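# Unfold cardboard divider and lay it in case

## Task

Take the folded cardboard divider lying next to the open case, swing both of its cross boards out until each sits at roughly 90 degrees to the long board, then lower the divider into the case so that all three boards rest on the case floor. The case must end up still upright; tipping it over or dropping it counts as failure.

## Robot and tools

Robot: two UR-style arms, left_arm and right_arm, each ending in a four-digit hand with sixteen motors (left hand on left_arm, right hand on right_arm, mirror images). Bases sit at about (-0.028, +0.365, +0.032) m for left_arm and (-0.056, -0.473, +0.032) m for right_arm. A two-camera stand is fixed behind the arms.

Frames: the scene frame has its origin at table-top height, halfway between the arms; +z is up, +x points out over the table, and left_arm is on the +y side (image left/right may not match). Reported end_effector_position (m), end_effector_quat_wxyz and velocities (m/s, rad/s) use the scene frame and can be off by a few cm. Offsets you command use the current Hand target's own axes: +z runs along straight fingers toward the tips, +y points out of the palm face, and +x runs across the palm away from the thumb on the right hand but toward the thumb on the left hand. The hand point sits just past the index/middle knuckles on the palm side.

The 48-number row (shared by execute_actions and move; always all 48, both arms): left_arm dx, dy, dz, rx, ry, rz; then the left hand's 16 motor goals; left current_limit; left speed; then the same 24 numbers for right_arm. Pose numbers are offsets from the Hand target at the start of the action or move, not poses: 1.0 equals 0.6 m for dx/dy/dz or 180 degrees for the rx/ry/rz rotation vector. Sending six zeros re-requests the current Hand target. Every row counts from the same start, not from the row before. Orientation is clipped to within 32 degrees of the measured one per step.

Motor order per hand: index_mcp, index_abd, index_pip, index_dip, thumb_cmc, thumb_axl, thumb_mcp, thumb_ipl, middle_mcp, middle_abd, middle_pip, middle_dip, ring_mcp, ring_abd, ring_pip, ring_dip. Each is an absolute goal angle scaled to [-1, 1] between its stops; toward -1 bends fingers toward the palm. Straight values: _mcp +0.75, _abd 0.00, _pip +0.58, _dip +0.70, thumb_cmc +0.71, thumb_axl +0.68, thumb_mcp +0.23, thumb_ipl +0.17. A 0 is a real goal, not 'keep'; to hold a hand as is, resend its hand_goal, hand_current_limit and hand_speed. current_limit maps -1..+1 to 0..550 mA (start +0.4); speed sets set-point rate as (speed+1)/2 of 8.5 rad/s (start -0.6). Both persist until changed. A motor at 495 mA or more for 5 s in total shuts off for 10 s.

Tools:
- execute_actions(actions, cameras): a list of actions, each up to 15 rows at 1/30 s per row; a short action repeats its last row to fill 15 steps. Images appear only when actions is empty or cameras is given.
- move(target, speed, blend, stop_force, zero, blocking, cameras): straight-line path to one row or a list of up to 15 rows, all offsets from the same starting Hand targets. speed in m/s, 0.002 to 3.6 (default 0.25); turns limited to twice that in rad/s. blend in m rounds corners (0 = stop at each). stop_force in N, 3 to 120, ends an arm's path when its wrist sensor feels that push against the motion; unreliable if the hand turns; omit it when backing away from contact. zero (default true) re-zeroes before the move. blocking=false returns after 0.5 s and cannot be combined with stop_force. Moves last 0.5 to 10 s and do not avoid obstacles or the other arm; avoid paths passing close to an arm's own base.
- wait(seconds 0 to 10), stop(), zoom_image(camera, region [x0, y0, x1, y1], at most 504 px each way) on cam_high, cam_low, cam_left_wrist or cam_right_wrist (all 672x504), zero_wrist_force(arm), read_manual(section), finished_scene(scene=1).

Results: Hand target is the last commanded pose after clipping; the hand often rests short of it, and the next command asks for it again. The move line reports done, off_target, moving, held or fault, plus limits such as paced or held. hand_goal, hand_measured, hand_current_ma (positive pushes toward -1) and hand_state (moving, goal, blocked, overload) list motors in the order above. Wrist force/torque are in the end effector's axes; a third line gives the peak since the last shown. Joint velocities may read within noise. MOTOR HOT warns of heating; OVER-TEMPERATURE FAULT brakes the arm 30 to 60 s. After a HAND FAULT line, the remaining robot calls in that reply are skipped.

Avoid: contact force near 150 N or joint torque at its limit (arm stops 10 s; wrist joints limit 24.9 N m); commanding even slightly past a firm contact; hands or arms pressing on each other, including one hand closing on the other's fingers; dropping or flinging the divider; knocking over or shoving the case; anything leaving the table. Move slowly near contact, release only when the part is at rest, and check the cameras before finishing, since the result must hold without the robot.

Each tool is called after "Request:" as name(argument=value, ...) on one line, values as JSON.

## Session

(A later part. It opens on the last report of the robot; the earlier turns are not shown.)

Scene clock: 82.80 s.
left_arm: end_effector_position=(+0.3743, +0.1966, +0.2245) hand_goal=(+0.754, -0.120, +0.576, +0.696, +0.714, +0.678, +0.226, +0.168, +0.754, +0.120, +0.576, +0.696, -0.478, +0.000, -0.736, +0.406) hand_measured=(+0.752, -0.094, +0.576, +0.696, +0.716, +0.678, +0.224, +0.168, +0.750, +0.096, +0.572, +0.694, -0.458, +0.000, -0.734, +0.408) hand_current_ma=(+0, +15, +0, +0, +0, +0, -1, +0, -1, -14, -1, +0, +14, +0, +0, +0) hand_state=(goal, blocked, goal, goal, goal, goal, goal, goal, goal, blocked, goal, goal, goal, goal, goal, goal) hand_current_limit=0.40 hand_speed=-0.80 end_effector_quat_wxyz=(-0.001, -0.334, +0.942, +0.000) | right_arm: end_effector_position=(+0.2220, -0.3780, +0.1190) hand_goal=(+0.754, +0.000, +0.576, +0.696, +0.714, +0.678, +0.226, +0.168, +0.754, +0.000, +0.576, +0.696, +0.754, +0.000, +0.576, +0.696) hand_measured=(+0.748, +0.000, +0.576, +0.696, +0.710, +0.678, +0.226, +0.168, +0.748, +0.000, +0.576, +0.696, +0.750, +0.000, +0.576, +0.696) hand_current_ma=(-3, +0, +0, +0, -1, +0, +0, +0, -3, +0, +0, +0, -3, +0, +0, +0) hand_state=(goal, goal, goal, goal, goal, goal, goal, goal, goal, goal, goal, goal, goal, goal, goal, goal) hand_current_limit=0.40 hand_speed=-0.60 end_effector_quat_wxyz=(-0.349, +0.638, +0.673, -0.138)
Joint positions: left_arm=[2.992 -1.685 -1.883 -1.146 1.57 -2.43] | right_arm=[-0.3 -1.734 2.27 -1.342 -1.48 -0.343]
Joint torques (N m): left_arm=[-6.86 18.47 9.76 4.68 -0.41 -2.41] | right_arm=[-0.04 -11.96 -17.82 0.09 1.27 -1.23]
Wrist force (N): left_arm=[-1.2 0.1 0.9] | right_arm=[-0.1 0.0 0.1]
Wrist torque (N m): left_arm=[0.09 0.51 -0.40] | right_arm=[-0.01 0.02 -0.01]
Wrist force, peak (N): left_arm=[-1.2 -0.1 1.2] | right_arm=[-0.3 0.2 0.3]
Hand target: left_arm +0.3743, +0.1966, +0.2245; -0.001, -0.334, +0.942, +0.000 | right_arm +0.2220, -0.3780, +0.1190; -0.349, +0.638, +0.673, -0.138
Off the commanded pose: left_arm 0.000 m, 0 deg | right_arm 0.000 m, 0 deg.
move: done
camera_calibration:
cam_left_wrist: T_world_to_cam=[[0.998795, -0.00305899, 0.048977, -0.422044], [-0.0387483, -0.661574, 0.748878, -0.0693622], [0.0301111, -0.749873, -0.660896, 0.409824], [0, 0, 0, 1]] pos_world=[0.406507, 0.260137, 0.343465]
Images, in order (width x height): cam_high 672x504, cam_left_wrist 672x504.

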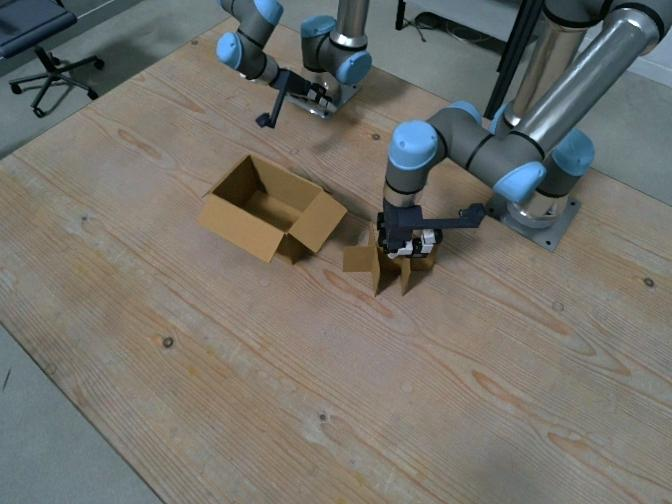

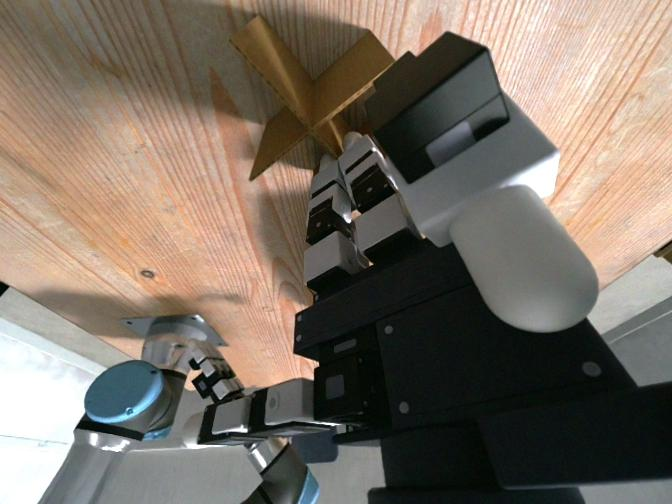

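Request:
move(target=[0,0,0,0,0,0, 0.754,-0.45,0.576,0.696,0.714,0.678,0.226,0.168,0.754,0.45,0.576,0.696,-0.478,0,-0.736,0.406,0.4,-0.8, 0,0,0,0,0,0, 0.754,0,0.576,0.696,0.714,0.678,0.226,0.168,0.754,0,0.576,0.696,0.754,0,0.576,0.696,0.4,-0.6], speed=0.06)

Request:
wait(seconds=1, cameras=["cam_high","cam_low","cam_left_wrist"])

Request:
zoom_image(camera="cam_left_wrist", region=[200, 0, 504, 260])

Scene clock: 83.57 s.
left_arm: end_effector_position=(+0.3743, +0.1966, +0.2245) hand_goal=(+0.754, -0.450, +0.576, +0.696, +0.714, +0.678, +0.226, +0.168, +0.754, +0.450, +0.576, +0.696, -0.478, +0.000, -0.736, +0.406) hand_measured=(+0.752, -0.100, +0.576, +0.696, +0.716, +0.678, +0.224, +0.168, +0.750, +0.104, +0.572, +0.694, -0.458, +0.000, -0.734, +0.408) hand_current_ma=(+0, +385, +0, +0, +0, +0, -1, +0, -1, -385, -1, +0, +14, +0, +0, +0) hand_state=(goal, blocked, goal, goal, goal, goal, goal, goal, goal, blocked, goal, goal, goal, goal, goal, goal) hand_current_limit=0.40 hand_speed=-0.80 end_effector_quat_wxyz=(-0.001, -0.334, +0.942, +0.000) | right_arm: end_effector_position=(+0.2220, -0.3780, +0.1190) hand_goal=(+0.754, +0.000, +0.576, +0.696, +0.714, +0.678, +0.226, +0.168, +0.754, +0.000, +0.576, +0.696, +0.754, +0.000, +0.576, +0.696) hand_measured=(+0.748, +0.000, +0.576, +0.696, +0.710, +0.678, +0.226, +0.168, +0.748, +0.000, +0.576, +0.696, +0.750, +0.000, +0.576, +0.696) hand_current_ma=(-3, +0, +0, +0, -1, +0, +0, +0, -3, +0, +0, +0, -3, +0, +0, +0) hand_state=(goal, goal, goal, goal, goal, goal, goal, goal, goal, goal, goal, goal, goal, goal, goal, goal) hand_current_limit=0.40 hand_speed=-0.60 end_effector_quat_wxyz=(-0.349, +0.638, +0.673, -0.138)
Joint positions: left_arm=[2.992 -1.685 -1.883 -1.146 1.57 -2.43] | right_arm=[-0.3 -1.734 2.27 -1.342 -1.48 -0.343]
Joint torques (N m): left_arm=[-7.26 18.24 9.98 4.7 -0.36 -2.46] | right_arm=[0.2 -11.3 -17.82 -0.08 1.41 -1.11]
Wrist force (N): left_arm=[-1.3 0.0 0.9] | right_arm=[-0.3 0.1 0.2]
Wrist torque (N m): left_arm=[0.07 0.53 -0.40] | right_arm=[0.00 0.04 -0.02]
Wrist force, peak (N): left_arm=[-1.4 0.0 1.0] | right_arm=[-0.3 0.0 0.4]
Hand target: left_arm +0.3743, +0.1966, +0.2245; -0.001, -0.334, +0.942, +0.000 | right_arm +0.2220, -0.3780, +0.1190; -0.349, +0.638, +0.673, -0.138
Off the commanded pose: left_arm 0.000 m, 0 deg | right_arm 0.000 m, 0 deg.
move: done

Scene clock: 84.57 s.
left_arm: end_effector_position=(+0.3743, +0.1966, +0.2245) hand_goal=(+0.754, -0.450, +0.576, +0.696, +0.714, +0.678, +0.226, +0.168, +0.754, +0.450, +0.576, +0.696, -0.478, +0.000, -0.736, +0.406) hand_measured=(+0.752, -0.100, +0.576, +0.696, +0.716, +0.678, +0.224, +0.168, +0.750, +0.104, +0.572, +0.694, -0.458, +0.000, -0.734, +0.408) hand_current_ma=(+0, +385, +0, +0, +0, +0, -1, +0, -1, -385, -1, +0, +14, +0, +0, +0) hand_state=(goal, blocked, goal, goal, goal, goal, goal, goal, goal, blocked, goal, goal, goal, goal, goal, goal) hand_current_limit=0.40 hand_speed=-0.80 end_effector_quat_wxyz=(-0.001, -0.334, +0.942, +0.000) | right_arm: end_effector_position=(+0.2220, -0.3780, +0.1190) hand_goal=(+0.754, +0.000, +0.576, +0.696, +0.714, +0.678, +0.226, +0.168, +0.754, +0.000, +0.576, +0.696, +0.754, +0.000, +0.576, +0.696) hand_measured=(+0.748, +0.000, +0.576, +0.696, +0.710, +0.678, +0.226, +0.168, +0.748, +0.000, +0.576, +0.696, +0.750, +0.000, +0.576, +0.696) hand_current_ma=(-3, +0, +0, +0, -1, +0, +0, +0, -3, +0, +0, +0, -3, +0, +0, +0) hand_state=(goal, goal, goal, goal, goal, goal, goal, goal, goal, goal, goal, goal, goal, goal, goal, goal) hand_current_limit=0.40 hand_speed=-0.60 end_effector_quat_wxyz=(-0.349, +0.638, +0.673, -0.138)
Joint positions: left_arm=[2.992 -1.685 -1.883 -1.146 1.57 -2.43] | right_arm=[-0.3 -1.734 2.27 -1.342 -1.48 -0.343]
Joint torques (N m): left_arm=[-7.8 19.06 10.08 4.57 -0.48 -2.44] | right_arm=[1.05 -11.11 -17.11 -0.21 1.28 -1.07]
Wrist force (N): left_arm=[-1.1 0.1 1.0] | right_arm=[-0.1 0.0 0.3]
Wrist torque (N m): left_arm=[0.08 0.50 -0.38] | right_arm=[-0.03 0.01 0.00]
Wrist force, peak (N): left_arm=[-1.3 0.0 1.0] | right_arm=[-0.4 0.0 0.2]
Hand target: left_arm +0.3743, +0.1966, +0.2245; -0.001, -0.334, +0.942, +0.000 | right_arm +0.2220, -0.3780, +0.1190; -0.349, +0.638, +0.673, -0.138
Off the commanded pose: left_arm 0.000 m, 0 deg | right_arm 0.000 m, 0 deg.
wait: 1.00 s; at rest by 0.17 s
camera_calibration:
cam_left_wrist: T_world_to_cam=[[0.998795, -0.00305899, 0.048977, -0.422044], [-0.0387483, -0.661574, 0.748878, -0.0693622], [0.0301111, -0.749873, -0.660896, 0.409824], [0, 0, 0, 1]] pos_world=[0.406507, 0.260137, 0.343465]
Images, in order (width x height): cam_high 672x504, cam_low 672x504, cam_left_wrist 672x504.

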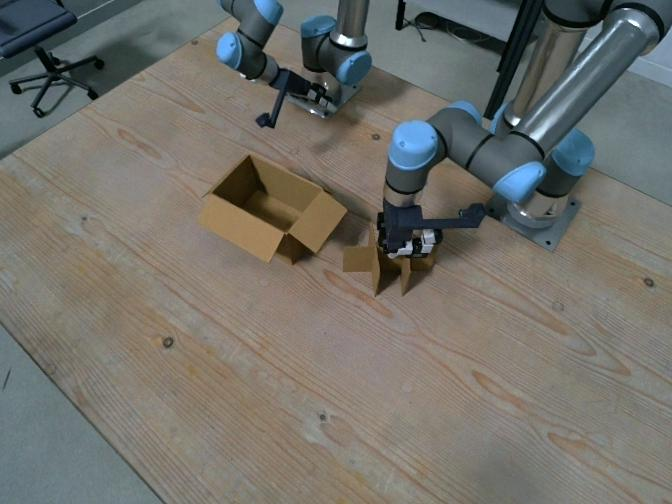

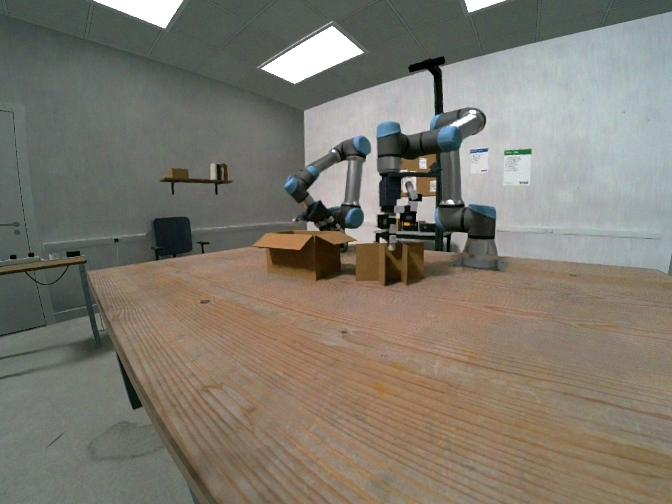

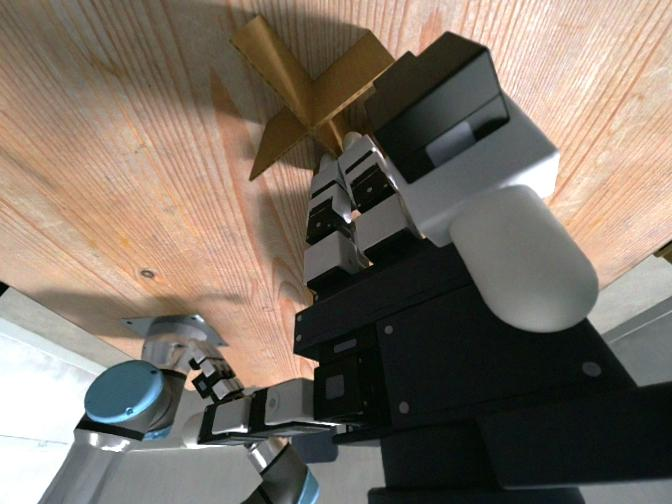

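Scaled by 1.658 from the camera's 672x504 image, which has a finer 960x720 frame.

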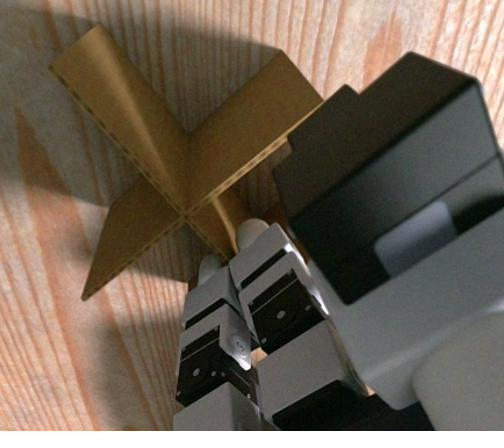

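Request:
zero_wrist_force(arm="left_arm")

Request:
move(target=[0,0,-0.05,0,0,0, 0.754,-0.45,0.576,0.696,0.714,0.678,0.226,0.168,0.754,0.45,0.576,0.696,-0.478,0,-0.736,0.406,0.4,-0.8, 0,0,0,0,0,0, 0.754,0,0.576,0.696,0.714,0.678,0.226,0.168,0.754,0,0.576,0.696,0.754,0,0.576,0.696,0.4,-0.6], speed=0.05, cameras=["cam_high","cam_low","cam_left_wrist"])

Request:
zoom_image(camera="cam_high", region=[340, 200, 450, 310])

Request:
zoom_image(camera="cam_low", region=[340, 180, 450, 290])

Request:
zoom_image(camera="cam_left_wrist", region=[200, 0, 504, 260])

Wrist force sensor zeroed.

Scene clock: 85.93 s.
left_arm: end_effector_position=(+0.3744, +0.1966, +0.2544) hand_goal=(+0.754, -0.450, +0.576, +0.696, +0.714, +0.678, +0.226, +0.168, +0.754, +0.450, +0.576, +0.696, -0.478, +0.000, -0.736, +0.406) hand_measured=(+0.752, -0.100, +0.576, +0.696, +0.716, +0.678, +0.224, +0.168, +0.750, +0.104, +0.572, +0.694, -0.458, +0.000, -0.734, +0.408) hand_current_ma=(+0, +385, +0, +0, +0, +0, -1, +0, -1, -385, -1, +0, +14, +0, +0, +0) hand_state=(goal, blocked, goal, goal, goal, goal, goal, goal, goal, blocked, goal, goal, goal, goal, goal, goal) hand_current_limit=0.40 hand_speed=-0.80 end_effector_quat_wxyz=(-0.001, -0.334, +0.942, +0.000) | right_arm: end_effector_position=(+0.2220, -0.3780, +0.1190) hand_goal=(+0.754, +0.000, +0.576, +0.696, +0.714, +0.678, +0.226, +0.168, +0.754, +0.000, +0.576, +0.696, +0.754, +0.000, +0.576, +0.696) hand_measured=(+0.748, +0.000, +0.576, +0.696, +0.710, +0.678, +0.226, +0.168, +0.748, +0.000, +0.576, +0.696, +0.750, +0.000, +0.576, +0.696) hand_current_ma=(-3, +0, +0, +0, -1, +0, +0, +0, -3, +0, +0, +0, -3, +0, +0, +0) hand_state=(goal, goal, goal, goal, goal, goal, goal, goal, goal, goal, goal, goal, goal, goal, goal, goal) hand_current_limit=0.40 hand_speed=-0.60 end_effector_quat_wxyz=(-0.349, +0.638, +0.673, -0.138)
Joint positions: left_arm=[2.992 -1.657 -1.832 -1.225 1.57 -2.43] | right_arm=[-0.3 -1.734 2.27 -1.342 -1.48 -0.343]
Joint torques (N m): left_arm=[-0.87 32.77 35.16 -0.52 0.33 -0.85] | right_arm=[1.02 -11.19 -17.85 -0.04 1.32 -1.18]
Wrist force (N, zeroed by zero_wrist_force on left_arm): left_arm=[-0.1 -0.1 -0.1] | right_arm=[-0.2 0.3 0.2]
Wrist torque (N m, zeroed by zero_wrist_force on left_arm): left_arm=[0.01 0.01 -0.01] | right_arm=[0.02 0.02 0.00]
Wrist force, peak (N, zeroed by zero_wrist_force on left_arm): left_arm=[-0.1 0.0 -0.4] | right_arm=[-0.5 0.1 0.0]
Hand target: left_arm +0.3744, +0.1966, +0.2545; -0.001, -0.334, +0.942, +0.000 | right_arm +0.2220, -0.3780, +0.1190; -0.349, +0.638, +0.673, -0.138
Off the commanded pose: left_arm 0.000 m, 0 deg | right_arm 0.000 m, 0 deg.
move: done
camera_calibration:
cam_left_wrist: T_world_to_cam=[[0.998795, -0.00305899, 0.048977, -0.423608], [-0.0387483, -0.661574, 0.748878, -0.0917498], [0.0301111, -0.749873, -0.660896, 0.429582], [0, 0, 0, 1]] pos_world=[0.406607, 0.260137, 0.373365]
Images, in order (width x height): cam_high 672x504, cam_low 672x504, cam_left_wrist 672x504.

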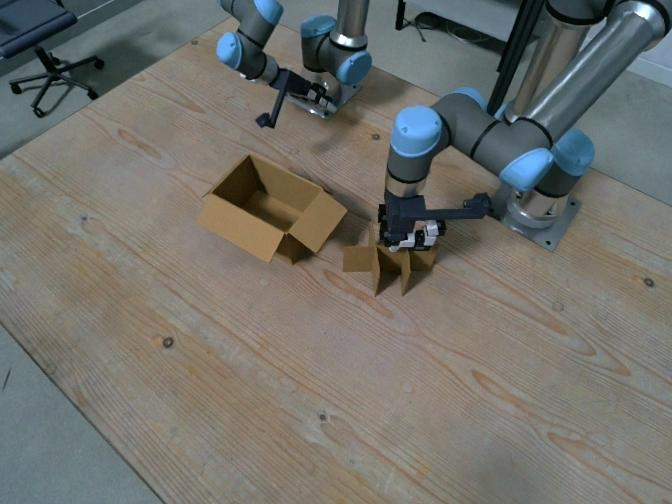

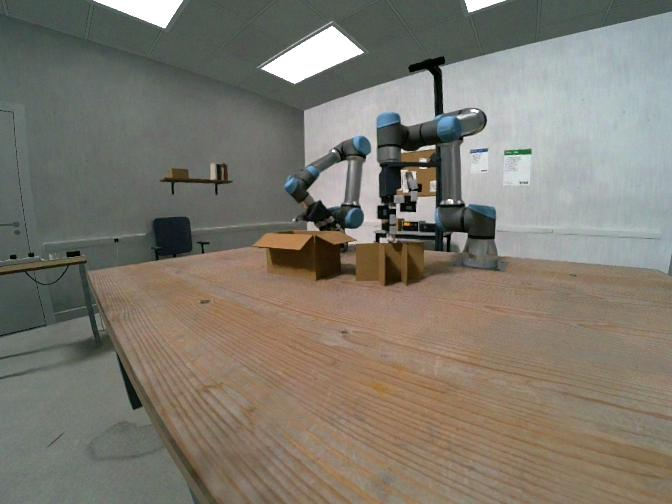

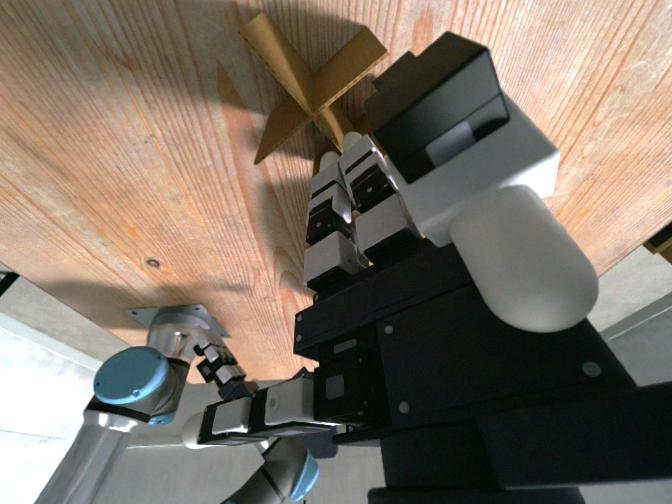

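Scaled by 4.582 from the camera's 672x504 image, which has a finer 960x720 frame.

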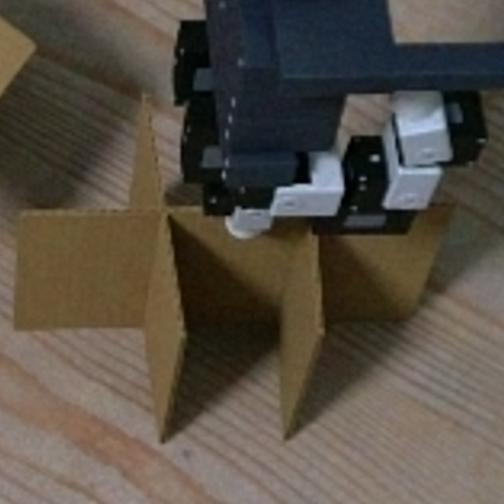

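Scaled by 4.582 from the camera's 672x504 image, which has a finer 960x720 frame.

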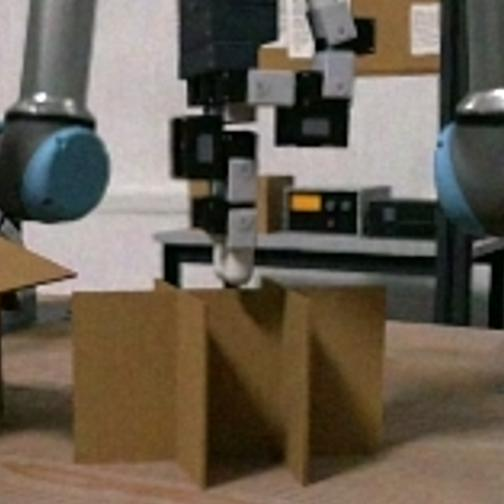

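Scaled by 1.658 from the camera's 672x504 image, which has a finer 960x720 frame.

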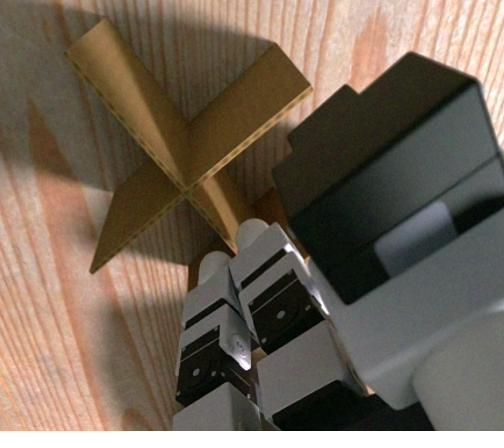

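Request:
move(target=[0,0,0,0,0,0, 0.754,0.04,0.576,0.696,0.714,0.678,0.226,0.168,0.754,-0.04,0.576,0.696,-0.478,0,-0.736,0.406,0.4,-0.6, 0,0,0,0,0,0, 0.754,0,0.576,0.696,0.714,0.678,0.226,0.168,0.754,0,0.576,0.696,0.754,0,0.576,0.696,0.4,-0.6], speed=0.05)

Request:
move(target=[0,0,0.0907,0,0,0, 0.754,0.04,0.576,0.696,0.714,0.678,0.226,0.168,0.754,-0.04,0.576,0.696,-0.478,0,-0.736,0.406,0.4,-0.6, 0,0,0,0,0,0, 0.754,0,0.576,0.696,0.714,0.678,0.226,0.168,0.754,0,0.576,0.696,0.754,0,0.576,0.696,0.4,-0.6], speed=0.04, stop_force=3.5)

Request:
move(target=[0,0,0,0,0,0, 0.754,-0.12,0.576,0.696,0.714,0.678,0.226,0.168,0.754,0.12,0.576,0.696,-0.478,0,-0.736,0.406,0.4,-0.8, 0,0,0,0,0,0, 0.754,0,0.576,0.696,0.714,0.678,0.226,0.168,0.754,0,0.576,0.696,0.754,0,0.576,0.696,0.4,-0.6], speed=0.05, cameras=["cam_high","cam_low","cam_left_wrist"])

Request:
zoom_image(camera="cam_high", region=[340, 200, 450, 310])

Request:
zoom_image(camera="cam_left_wrist", region=[200, 0, 504, 260])

Scene clock: 87.00 s.
left_arm: end_effector_position=(+0.3744, +0.1966, +0.2545) hand_goal=(+0.754, +0.040, +0.576, +0.696, +0.714, +0.678, +0.226, +0.168, +0.754, -0.040, +0.576, +0.696, -0.478, +0.000, -0.736, +0.406) hand_measured=(+0.752, +0.036, +0.576, +0.696, +0.716, +0.678, +0.224, +0.168, +0.750, -0.036, +0.572, +0.694, -0.458, +0.000, -0.734, +0.408) hand_current_ma=(+0, -1, +0, +0, +0, +0, -1, +0, -1, +0, -1, +0, +14, +0, +0, +0) hand_state=(goal, goal, goal, goal, goal, goal, goal, goal, goal, goal, goal, goal, goal, goal, goal, goal) hand_current_limit=0.40 hand_speed=-0.60 end_effector_quat_wxyz=(-0.001, -0.334, +0.942, +0.000) | right_arm: end_effector_position=(+0.2220, -0.3780, +0.1190) hand_goal=(+0.754, +0.000, +0.576, +0.696, +0.714, +0.678, +0.226, +0.168, +0.754, +0.000, +0.576, +0.696, +0.754, +0.000, +0.576, +0.696) hand_measured=(+0.748, +0.000, +0.576, +0.696, +0.710, +0.678, +0.226, +0.168, +0.748, +0.000, +0.576, +0.696, +0.750, +0.000, +0.576, +0.696) hand_current_ma=(-3, +0, +0, +0, -1, +0, +0, +0, -3, +0, +0, +0, -3, +0, +0, +0) hand_state=(goal, goal, goal, goal, goal, goal, goal, goal, goal, goal, goal, goal, goal, goal, goal, goal) hand_current_limit=0.40 hand_speed=-0.60 end_effector_quat_wxyz=(-0.349, +0.638, +0.673, -0.138)
Joint positions: left_arm=[2.992 -1.657 -1.832 -1.225 1.57 -2.43] | right_arm=[-0.3 -1.734 2.27 -1.342 -1.48 -0.343]
Joint torques (N m): left_arm=[4.57 32.53 33.21 -0.39 0.26 2.22] | right_arm=[0.05 -11.49 -17.72 -0.11 1.49 -1.25]
Wrist force (N, zeroed by zero_wrist_force on left_arm): left_arm=[-0.2 -0.1 0.1] | right_arm=[0.0 0.0 0.0]
Wrist torque (N m, zeroed by zero_wrist_force on left_arm): left_arm=[-0.02 0.03 -0.02] | right_arm=[0.00 0.00 0.01]
Wrist force, peak (N, zeroed by zero_wrist_force on left_arm): left_arm=[0.0 -0.2 -0.3] | right_arm=[-0.3 0.0 0.5]
Hand target: left_arm +0.3744, +0.1966, +0.2545; -0.001, -0.334, +0.942, +0.000 | right_arm +0.2220, -0.3780, +0.1190; -0.349, +0.638, +0.673, -0.138
Off the commanded pose: left_arm 0.000 m, 0 deg | right_arm 0.000 m, 0 deg.
move: done

Scene clock: 89.43 s.
left_arm: end_effector_position=(+0.3743, +0.1966, +0.2001) hand_goal=(+0.754, +0.040, +0.576, +0.696, +0.714, +0.678, +0.226, +0.168, +0.754, -0.040, +0.576, +0.696, -0.478, +0.000, -0.736, +0.406) hand_measured=(+0.752, +0.036, +0.576, +0.696, +0.716, +0.678, +0.224, +0.168, +0.750, -0.036, +0.572, +0.694, -0.458, +0.000, -0.734, +0.408) hand_current_ma=(+0, -1, +0, +0, +0, +0, -1, +0, -1, +0, -1, +0, +14, +0, +0, +0) hand_state=(goal, goal, goal, goal, goal, goal, goal, goal, goal, goal, goal, goal, goal, goal, goal, goal) hand_current_limit=0.40 hand_speed=-0.60 end_effector_quat_wxyz=(-0.001, -0.334, +0.942, +0.000) | right_arm: end_effector_position=(+0.2220, -0.3780, +0.1190) hand_goal=(+0.754, +0.000, +0.576, +0.696, +0.714, +0.678, +0.226, +0.168, +0.754, +0.000, +0.576, +0.696, +0.754, +0.000, +0.576, +0.696) hand_measured=(+0.748, +0.000, +0.576, +0.696, +0.710, +0.678, +0.226, +0.168, +0.748, +0.000, +0.576, +0.696, +0.750, +0.000, +0.576, +0.696) hand_current_ma=(-3, +0, +0, +0, -1, +0, +0, +0, -3, +0, +0, +0, -3, +0, +0, +0) hand_state=(goal, goal, goal, goal, goal, goal, goal, goal, goal, goal, goal, goal, goal, goal, goal, goal) hand_current_limit=0.40 hand_speed=-0.60 end_effector_quat_wxyz=(-0.349, +0.638, +0.673, -0.138)
Joint positions: left_arm=[2.992 -1.711 -1.922 -1.081 1.57 -2.431] | right_arm=[-0.3 -1.734 2.27 -1.342 -1.48 -0.343]
Joint torques (N m): left_arm=[-8.11 18.69 9.29 4.65 -0.35 -2.44] | right_arm=[0.18 -11.24 -17.15 0.01 1.41 -1.12]
Wrist force (N, zeroed by zero_wrist_force on left_arm): left_arm=[0.0 0.1 0.0] | right_arm=[0.0 0.2 0.3]
Wrist torque (N m, zeroed by zero_wrist_force on left_arm): left_arm=[0.02 0.00 0.00] | right_arm=[0.00 -0.01 0.02]
Wrist force, peak (N, zeroed by zero_wrist_force on left_arm): left_arm=[-0.4 -0.1 -0.1] | right_arm=[0.0 0.4 0.4]
Hand target: left_arm +0.3743, +0.1966, +0.2001; -0.001, -0.334, +0.942, +0.000 | right_arm +0.2220, -0.3780, +0.1190; -0.349, +0.638, +0.673, -0.138
Off the commanded pose: left_arm 0.000 m, 0 deg | right_arm 0.000 m, 0 deg.
move: done

Scene clock: 89.93 s.
left_arm: end_effector_position=(+0.3743, +0.1966, +0.2001) hand_goal=(+0.754, -0.120, +0.576, +0.696, +0.714, +0.678, +0.226, +0.168, +0.754, +0.120, +0.576, +0.696, -0.478, +0.000, -0.736, +0.406) hand_measured=(+0.752, -0.074, +0.576, +0.696, +0.716, +0.678, +0.224, +0.168, +0.750, +0.076, +0.572, +0.694, -0.458, +0.000, -0.734, +0.408) hand_current_ma=(+0, +42, +0, +0, +0, +0, -1, +0, -1, -38, -1, +0, +14, +0, +0, +0) hand_state=(goal, blocked, goal, goal, goal, goal, goal, goal, goal, blocked, goal, goal, goal, goal, goal, goal) hand_current_limit=0.40 hand_speed=-0.80 end_effector_quat_wxyz=(-0.001, -0.334, +0.942, +0.000) | right_arm: end_effector_position=(+0.2220, -0.3780, +0.1190) hand_goal=(+0.754, +0.000, +0.576, +0.696, +0.714, +0.678, +0.226, +0.168, +0.754, +0.000, +0.576, +0.696, +0.754, +0.000, +0.576, +0.696) hand_measured=(+0.748, +0.000, +0.576, +0.696, +0.710, +0.678, +0.226, +0.168, +0.748, +0.000, +0.576, +0.696, +0.750, +0.000, +0.576, +0.696) hand_current_ma=(-3, +0, +0, +0, -1, +0, +0, +0, -3, +0, +0, +0, -3, +0, +0, +0) hand_state=(goal, goal, goal, goal, goal, goal, goal, goal, goal, goal, goal, goal, goal, goal, goal, goal) hand_current_limit=0.40 hand_speed=-0.60 end_effector_quat_wxyz=(-0.349, +0.638, +0.673, -0.138)
Joint positions: left_arm=[2.992 -1.711 -1.922 -1.081 1.57 -2.431] | right_arm=[-0.3 -1.734 2.27 -1.342 -1.48 -0.343]
Joint torques (N m): left_arm=[-8.03 19.53 9.47 4.56 0.08 -2.47] | right_arm=[0.53 -10.88 -17.7 -0.02 1.31 -1.27]
Wrist force (N, zeroed by zero_wrist_force on left_arm): left_arm=[-0.1 -0.2 0.3] | right_arm=[0.0 0.0 0.3]
Wrist torque (N m, zeroed by zero_wrist_force on left_arm): left_arm=[-0.05 0.01 -0.01] | right_arm=[-0.03 -0.01 0.00]
Wrist force, peak (N, zeroed by zero_wrist_force on left_arm): left_arm=[-0.3 -0.2 0.1] | right_arm=[-0.2 -0.2 0.5]
Hand target: left_arm +0.3743, +0.1966, +0.2001; -0.001, -0.334, +0.942, +0.000 | right_arm +0.2220, -0.3780, +0.1190; -0.349, +0.638, +0.673, -0.138
Off the commanded pose: left_arm 0.000 m, 0 deg | right_arm 0.000 m, 0 deg.
move: done
camera_calibration:
cam_left_wrist: T_world_to_cam=[[0.998795, -0.00305899, 0.048977, -0.420849], [-0.0387483, -0.661574, 0.748878, -0.0510896], [0.0301111, -0.749873, -0.660896, 0.393698], [0, 0, 0, 1]] pos_world=[0.406507, 0.260137, 0.319065]
Images, in order (width x height): cam_high 672x504, cam_low 672x504, cam_left_wrist 672x504.

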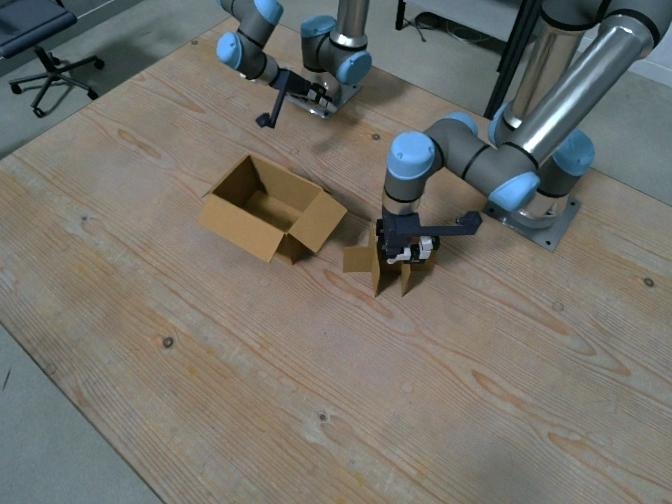

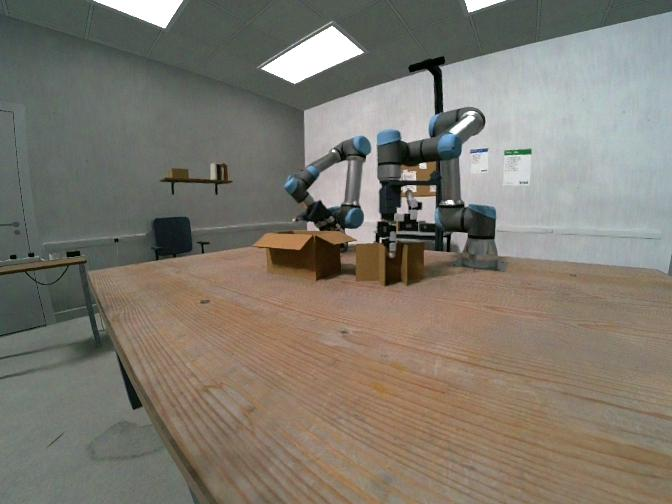

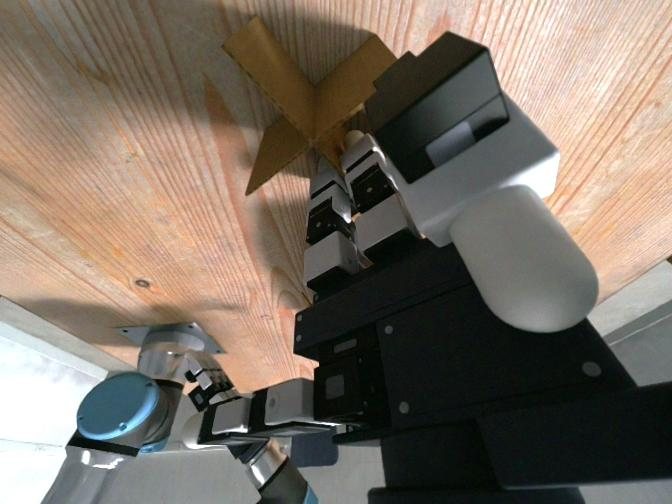

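Scaled by 4.582 from the camera's 672x504 image, which has a finer 960x720 frame.

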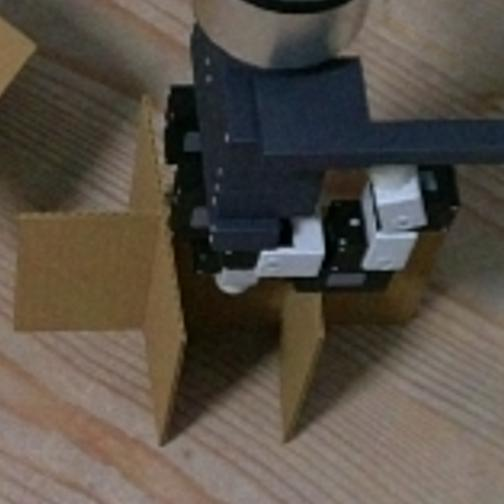

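Scaled by 1.658 from the camera's 672x504 image, which has a finer 960x720 frame.

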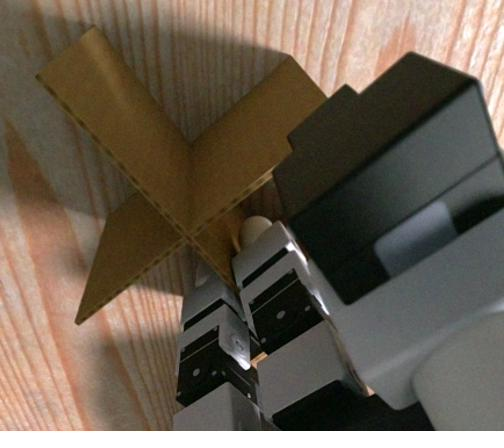

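Request:
move(target=[0,0,0,0,0,0, 0.754,-0.45,0.576,0.696,0.714,0.678,0.226,0.168,0.754,0.45,0.576,0.696,-0.478,0,-0.736,0.406,0.4,-0.8, 0,0,0,0,0,0, 0.754,0,0.576,0.696,0.714,0.678,0.226,0.168,0.754,0,0.576,0.696,0.754,0,0.576,0.696,0.4,-0.6], speed=0.05)

Request:
wait(seconds=1)

Request:
zero_wrist_force(arm="left_arm")

Request:
move(target=[0,0,-0.04,0,0,0, 0.754,-0.45,0.576,0.696,0.714,0.678,0.226,0.168,0.754,0.45,0.576,0.696,-0.478,0,-0.736,0.406,0.4,-0.8, 0,0,0,0,0,0, 0.754,0,0.576,0.696,0.714,0.678,0.226,0.168,0.754,0,0.576,0.696,0.754,0,0.576,0.696,0.4,-0.6], speed=0.03, cameras=["cam_high","cam_low","cam_left_wrist"])

Request:
zoom_image(camera="cam_high", region=[340, 200, 450, 310])

Request:
zoom_image(camera="cam_low", region=[340, 180, 450, 290])

Request:
zoom_image(camera="cam_left_wrist", region=[200, 0, 504, 260])

Scene clock: 90.80 s.
left_arm: end_effector_position=(+0.3743, +0.1966, +0.2001) hand_goal=(+0.754, -0.450, +0.576, +0.696, +0.714, +0.678, +0.226, +0.168, +0.754, +0.450, +0.576, +0.696, -0.478, +0.000, -0.736, +0.406) hand_measured=(+0.752, -0.080, +0.576, +0.696, +0.716, +0.678, +0.224, +0.168, +0.750, +0.084, +0.572, +0.694, -0.458, +0.000, -0.734, +0.408) hand_current_ma=(+0, +385, +0, +0, +0, +0, -1, +0, -1, -385, -1, +0, +14, +0, +0, +0) hand_state=(goal, blocked, goal, goal, goal, goal, goal, goal, goal, blocked, goal, goal, goal, goal, goal, goal) hand_current_limit=0.40 hand_speed=-0.80 end_effector_quat_wxyz=(-0.001, -0.334, +0.942, +0.000) | right_arm: end_effector_position=(+0.2220, -0.3780, +0.1190) hand_goal=(+0.754, +0.000, +0.576, +0.696, +0.714, +0.678, +0.226, +0.168, +0.754, +0.000, +0.576, +0.696, +0.754, +0.000, +0.576, +0.696) hand_measured=(+0.748, +0.000, +0.576, +0.696, +0.710, +0.678, +0.226, +0.168, +0.748, +0.000, +0.576, +0.696, +0.750, +0.000, +0.576, +0.696) hand_current_ma=(-3, +0, +0, +0, -1, +0, +0, +0, -3, +0, +0, +0, -3, +0, +0, +0) hand_state=(goal, goal, goal, goal, goal, goal, goal, goal, goal, goal, goal, goal, goal, goal, goal, goal) hand_current_limit=0.40 hand_speed=-0.60 end_effector_quat_wxyz=(-0.349, +0.638, +0.673, -0.138)
Joint positions: left_arm=[2.992 -1.711 -1.922 -1.081 1.57 -2.431] | right_arm=[-0.3 -1.734 2.27 -1.342 -1.48 -0.343]
Joint torques (N m): left_arm=[-8.13 20.05 10.38 4.24 0.68 -2.33] | right_arm=[0.79 -11.06 -17.45 -0.02 1.4 -1.34]
Wrist force (N, zeroed by zero_wrist_force on left_arm): left_arm=[0.1 -0.3 0.2] | right_arm=[-0.3 0.3 0.0]
Wrist torque (N m, zeroed by zero_wrist_force on left_arm): left_arm=[-0.05 -0.02 0.01] | right_arm=[0.03 0.04 -0.01]
Wrist force, peak (N, zeroed by zero_wrist_force on left_arm): left_arm=[0.0 0.0 0.5] | right_arm=[-0.3 0.3 0.0]
Hand target: left_arm +0.3743, +0.1966, +0.2001; -0.001, -0.334, +0.942, +0.000 | right_arm +0.2220, -0.3780, +0.1190; -0.349, +0.638, +0.673, -0.138
Off the commanded pose: left_arm 0.000 m, 0 deg | right_arm 0.000 m, 0 deg.
move: done

Scene clock: 91.80 s.
left_arm: end_effector_position=(+0.3743, +0.1966, +0.2001) hand_goal=(+0.754, -0.450, +0.576, +0.696, +0.714, +0.678, +0.226, +0.168, +0.754, +0.450, +0.576, +0.696, -0.478, +0.000, -0.736, +0.406) hand_measured=(+0.752, -0.080, +0.576, +0.696, +0.716, +0.678, +0.224, +0.168, +0.750, +0.084, +0.572, +0.694, -0.458, +0.000, -0.734, +0.408) hand_current_ma=(+0, +385, +0, +0, +0, +0, -1, +0, -1, -385, -1, +0, +14, +0, +0, +0) hand_state=(goal, blocked, goal, goal, goal, goal, goal, goal, goal, blocked, goal, goal, goal, goal, goal, goal) hand_current_limit=0.40 hand_speed=-0.80 end_effector_quat_wxyz=(-0.001, -0.334, +0.942, +0.000) | right_arm: end_effector_position=(+0.2220, -0.3780, +0.1190) hand_goal=(+0.754, +0.000, +0.576, +0.696, +0.714, +0.678, +0.226, +0.168, +0.754, +0.000, +0.576, +0.696, +0.754, +0.000, +0.576, +0.696) hand_measured=(+0.748, +0.000, +0.576, +0.696, +0.710, +0.678, +0.226, +0.168, +0.748, +0.000, +0.576, +0.696, +0.750, +0.000, +0.576, +0.696) hand_current_ma=(-3, +0, +0, +0, -1, +0, +0, +0, -3, +0, +0, +0, -3, +0, +0, +0) hand_state=(goal, goal, goal, goal, goal, goal, goal, goal, goal, goal, goal, goal, goal, goal, goal, goal) hand_current_limit=0.40 hand_speed=-0.60 end_effector_quat_wxyz=(-0.349, +0.638, +0.673, -0.138)
Joint positions: left_arm=[2.992 -1.711 -1.922 -1.081 1.57 -2.431] | right_arm=[-0.3 -1.734 2.27 -1.342 -1.48 -0.343]
Joint torques (N m): left_arm=[-7.09 20.32 10.82 3.81 1.37 -2.32] | right_arm=[1.14 -11.56 -17.28 0.12 1.33 -1.36]
Wrist force (N, zeroed by zero_wrist_force on left_arm): left_arm=[-0.1 -0.1 0.3] | right_arm=[-0.4 0.1 0.3]
Wrist torque (N m, zeroed by zero_wrist_force on left_arm): left_arm=[-0.03 0.01 0.00] | right_arm=[-0.01 0.04 -0.02]
Wrist force, peak (N, zeroed by zero_wrist_force on left_arm): left_arm=[-0.1 -0.2 0.3] | right_arm=[0.0 0.3 0.4]
Hand target: left_arm +0.3743, +0.1966, +0.2001; -0.001, -0.334, +0.942, +0.000 | right_arm +0.2220, -0.3780, +0.1190; -0.349, +0.638, +0.673, -0.138
Off the commanded pose: left_arm 0.000 m, 0 deg | right_arm 0.000 m, 0 deg.
wait: 1.00 s; at rest by 0.17 s

Wrist force sensor zeroed.

Scene clock: 93.03 s.
left_arm: end_effector_position=(+0.3743, +0.1966, +0.2240) hand_goal=(+0.754, -0.450, +0.576, +0.696, +0.714, +0.678, +0.226, +0.168, +0.754, +0.450, +0.576, +0.696, -0.478, +0.000, -0.736, +0.406) hand_measured=(+0.752, -0.080, +0.576, +0.696, +0.716, +0.678, +0.224, +0.168, +0.750, +0.084, +0.572, +0.694, -0.458, +0.000, -0.734, +0.408) hand_current_ma=(+0, +385, +0, +0, +0, +0, -1, +0, -1, -385, +0, +0, +14, +0, +0, +0) hand_state=(goal, blocked, goal, goal, goal, goal, goal, goal, goal, blocked, goal, goal, goal, goal, goal, goal) hand_current_limit=0.40 hand_speed=-0.80 end_effector_quat_wxyz=(-0.001, -0.334, +0.942, +0.000) | right_arm: end_effector_position=(+0.2220, -0.3780, +0.1190) hand_goal=(+0.754, +0.000, +0.576, +0.696, +0.714, +0.678, +0.226, +0.168, +0.754, +0.000, +0.576, +0.696, +0.754, +0.000, +0.576, +0.696) hand_measured=(+0.748, +0.000, +0.576, +0.696, +0.710, +0.678, +0.226, +0.168, +0.748, +0.000, +0.576, +0.696, +0.750, +0.000, +0.576, +0.696) hand_current_ma=(-3, +0, +0, +0, -1, +0, +0, +0, -3, +0, +0, +0, -3, +0, +0, +0) hand_state=(goal, goal, goal, goal, goal, goal, goal, goal, goal, goal, goal, goal, goal, goal, goal, goal) hand_current_limit=0.40 hand_speed=-0.60 end_effector_quat_wxyz=(-0.349, +0.638, +0.673, -0.138)
Joint positions: left_arm=[2.992 -1.685 -1.884 -1.144 1.57 -2.431] | right_arm=[-0.3 -1.734 2.27 -1.342 -1.48 -0.343]
Joint torques (N m): left_arm=[0.09 34.65 33.5 -0.07 1.24 -0.78] | right_arm=[1 -11.66 -17.65 -0.05 1.47 -1.25]
Wrist force (N, zeroed by zero_wrist_force on left_arm): left_arm=[0.1 0.1 -0.1] | right_arm=[0.0 0.0 0.1]
Wrist torque (N m, zeroed by zero_wrist_force on left_arm): left_arm=[0.02 -0.01 0.00] | right_arm=[-0.02 -0.01 0.01]
Wrist force, peak (N, zeroed by zero_wrist_force on left_arm): left_arm=[-0.1 0.1 -0.5] | right_arm=[-0.2 -0.3 0.3]
Hand target: left_arm +0.3743, +0.1966, +0.2241; -0.001, -0.334, +0.942, +0.000 | right_arm +0.2220, -0.3780, +0.1190; -0.349, +0.638, +0.673, -0.138
Off the commanded pose: left_arm 0.000 m, 0 deg | right_arm 0.000 m, 0 deg.
move: done
camera_calibration:
cam_left_wrist: T_world_to_cam=[[0.998795, -0.00305899, 0.048977, -0.422019], [-0.0387483, -0.661574, 0.748878, -0.0689877], [0.0301111, -0.749873, -0.660896, 0.409494], [0, 0, 0, 1]] pos_world=[0.406507, 0.260137, 0.342965]
Images, in order (width x height): cam_high 672x504, cam_low 672x504, cam_left_wrist 672x504.

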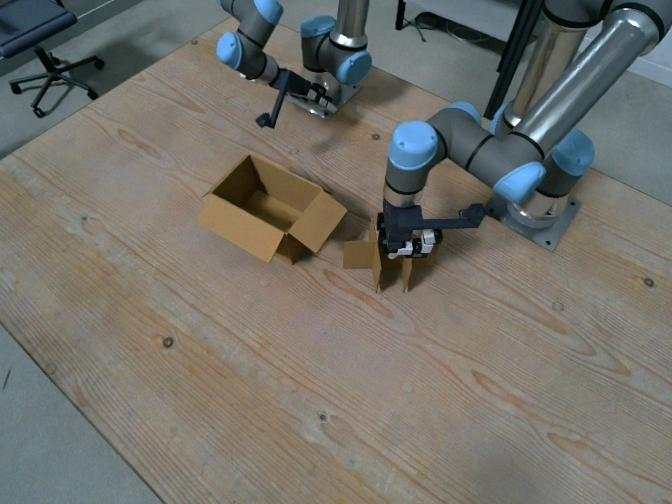

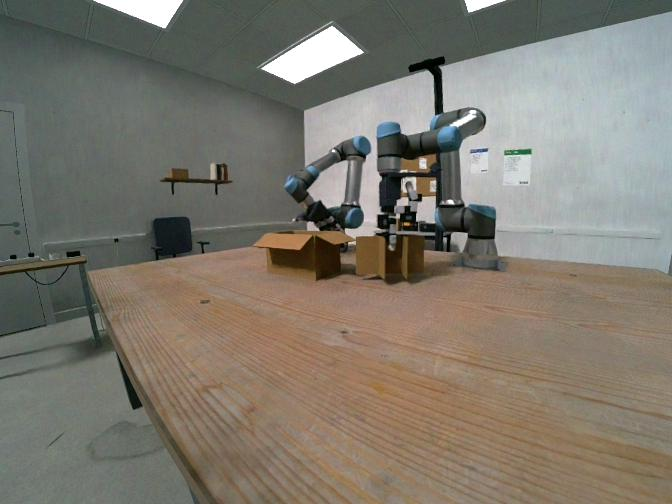

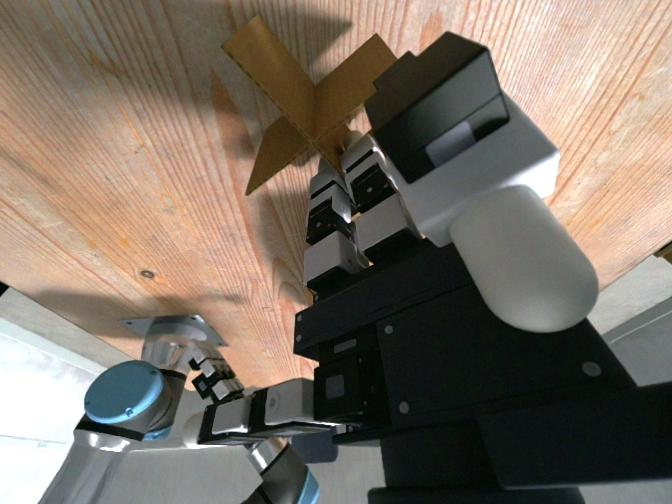

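Scaled by 4.582 from the camera's 672x504 image, which has a finer 960x720 frame.

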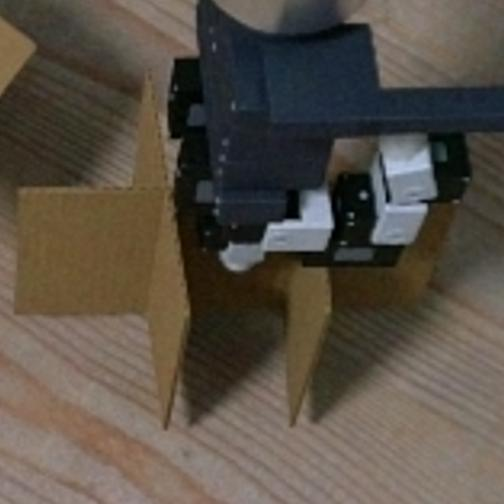

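Scaled by 4.582 from the camera's 672x504 image, which has a finer 960x720 frame.

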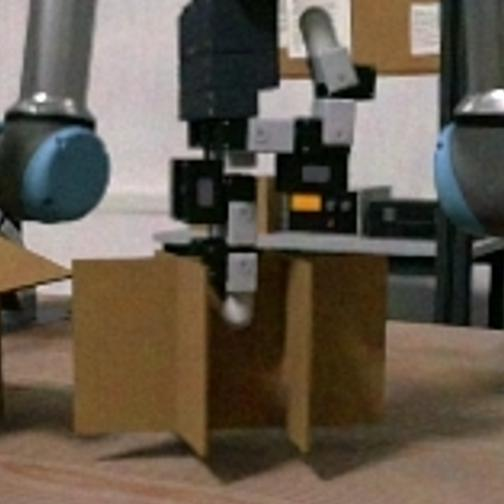

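Scaled by 1.658 from the camera's 672x504 image, which has a finer 960x720 frame.

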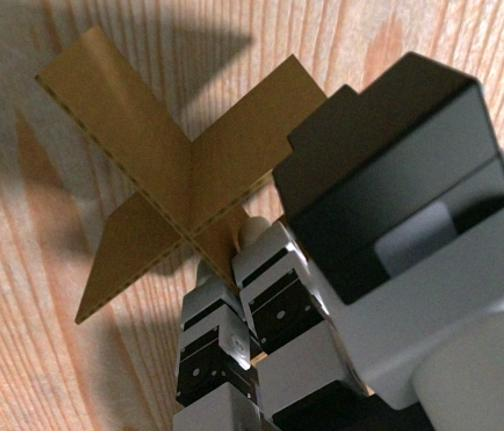

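Request:
move(target=[0,0,-0.2767,0,0,0, 0.754,-0.45,0.576,0.696,0.714,0.678,0.226,0.168,0.754,0.45,0.576,0.696,-0.478,0,-0.736,0.406,0.4,-0.8, 0.0085,-0.1677,-0.2698,-0.2402,0.1687,0.6282, -0.479,0,-0.737,0.406,0.714,0.678,0.226,0.168,-0.479,0,-0.737,0.406,-0.479,0,-0.737,0.406,0.4,-0.6], speed=0.25, cameras=["cam_high","cam_left_wrist","cam_right_wrist"])

Scene clock: 100.57 s.
left_arm: end_effector_position=(+0.3746, +0.1966, +0.3901) hand_goal=(+0.754, -0.450, +0.576, +0.696, +0.714, +0.678, +0.226, +0.168, +0.754, +0.450, +0.576, +0.696, -0.478, +0.000, -0.736, +0.406) hand_measured=(+0.752, -0.080, +0.576, +0.696, +0.716, +0.678, +0.224, +0.168, +0.750, +0.084, +0.572, +0.694, -0.458, +0.000, -0.734, +0.408) hand_current_ma=(+0, +385, +0, +0, +0, +0, -1, +0, -1, -385, +0, +0, +14, +0, +0, +0) hand_state=(goal, blocked, goal, goal, goal, goal, goal, goal, goal, blocked, goal, goal, goal, goal, goal, goal) hand_current_limit=0.40 hand_speed=-0.80 end_effector_quat_wxyz=(-0.001, -0.334, +0.942, +0.000) | right_arm: end_effector_position=(+0.2499, -0.4301, +0.3002) hand_goal=(-0.478, +0.000, -0.736, +0.406, +0.714, +0.678, +0.226, +0.168, -0.478, +0.000, -0.736, +0.406, -0.478, +0.000, -0.736, +0.406) hand_measured=(-0.460, +0.000, -0.732, +0.408, +0.712, +0.678, +0.224, +0.168, -0.460, +0.000, -0.732, +0.408, -0.462, +0.000, -0.732, +0.408) hand_current_ma=(+18, +0, +1, +1, -1, +0, -1, +0, +19, +0, +1, +1, +17, +0, +1, +1) hand_state=(goal, goal, goal, goal, goal, goal, goal, goal, goal, goal, goal, goal, goal, goal, goal, goal) hand_current_limit=0.40 hand_speed=-0.60 end_effector_quat_wxyz=(+0.000, +0.972, -0.233, +0.000)
Joint positions: left_arm=[2.992 -1.602 -1.537 -1.574 1.57 -2.43] | right_arm=[-0.118 -1.881 2.058 -1.749 -1.57 1.971]
Joint torques (N m): left_arm=[7.51 17.26 34.28 -0.21 -0.47 2.09] | right_arm=[8.6 0.95 -34.87 -0.23 -2.7 2.54]
Wrist force (N, zeroed by zero_wrist_force on left_arm): left_arm=[0.2 0.0 0.1] | right_arm=[0.1 -0.5 0.3]
Wrist torque (N m, zeroed by zero_wrist_force on left_arm): left_arm=[-0.02 -0.03 0.00] | right_arm=[0.11 -0.10 -0.18]
Wrist force, peak (N, zeroed by zero_wrist_force on left_arm): left_arm=[0.1 0.3 -0.2] | right_arm=[0.2 -0.5 0.8]
Hand target: left_arm +0.3746, +0.1966, +0.3901; -0.001, -0.334, +0.942, +0.000 | right_arm +0.2499, -0.4301, +0.3003; +0.000, +0.972, -0.233, +0.000
Off the commanded pose: left_arm 0.000 m, 0 deg | right_arm 0.000 m, 0 deg.
move: done
camera_calibration:
cam_left_wrist: T_world_to_cam=[[0.998795, -0.00305899, 0.048977, -0.430454], [-0.0387483, -0.661574, 0.748878, -0.193299], [0.0301111, -0.749873, -0.660896, 0.519335], [0, 0, 0, 1]] pos_world=[0.406807, 0.260237, 0.509065]
cam_right_wrist: T_world_to_cam=[[-0.980612, -0.19393, -0.028142, 0.200741], [-0.148715, 0.642953, 0.751329, 0.0353857], [-0.127611, 0.740947, -0.659328, 0.668752], [0, 0, 0, 1]] pos_world=[0.287451, -0.479332, 0.41999]
Images, in order (width x height): cam_high 672x504, cam_left_wrist 672x504, cam_right_wrist 672x504.

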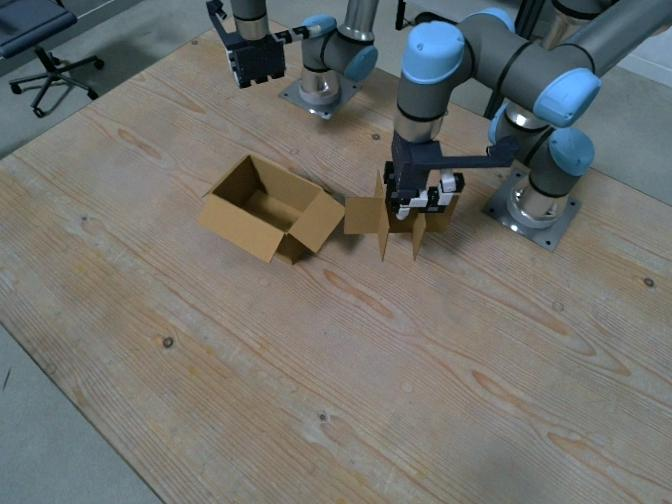

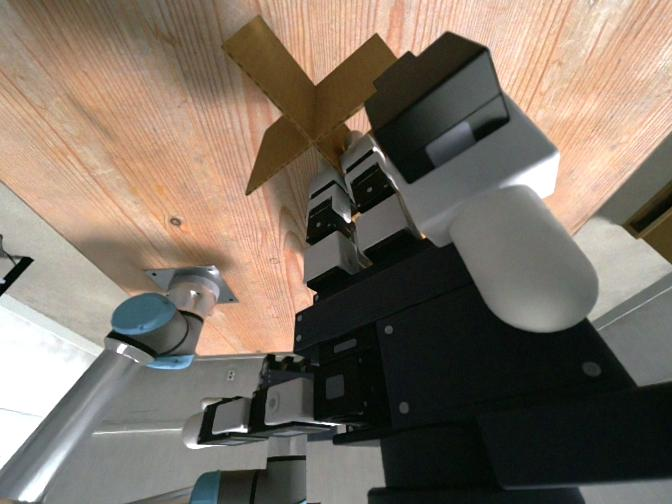

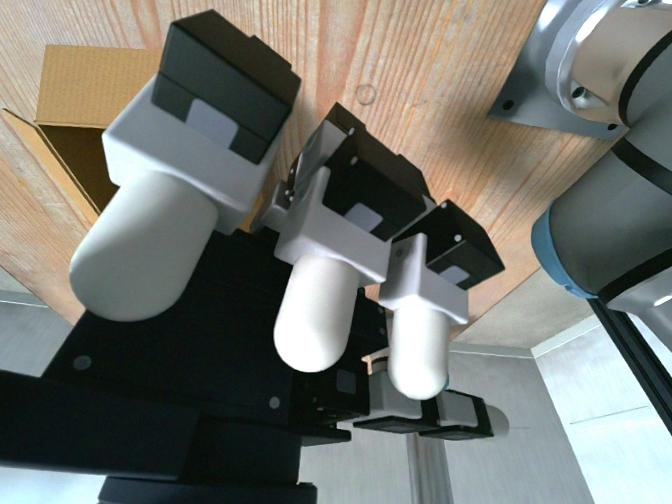

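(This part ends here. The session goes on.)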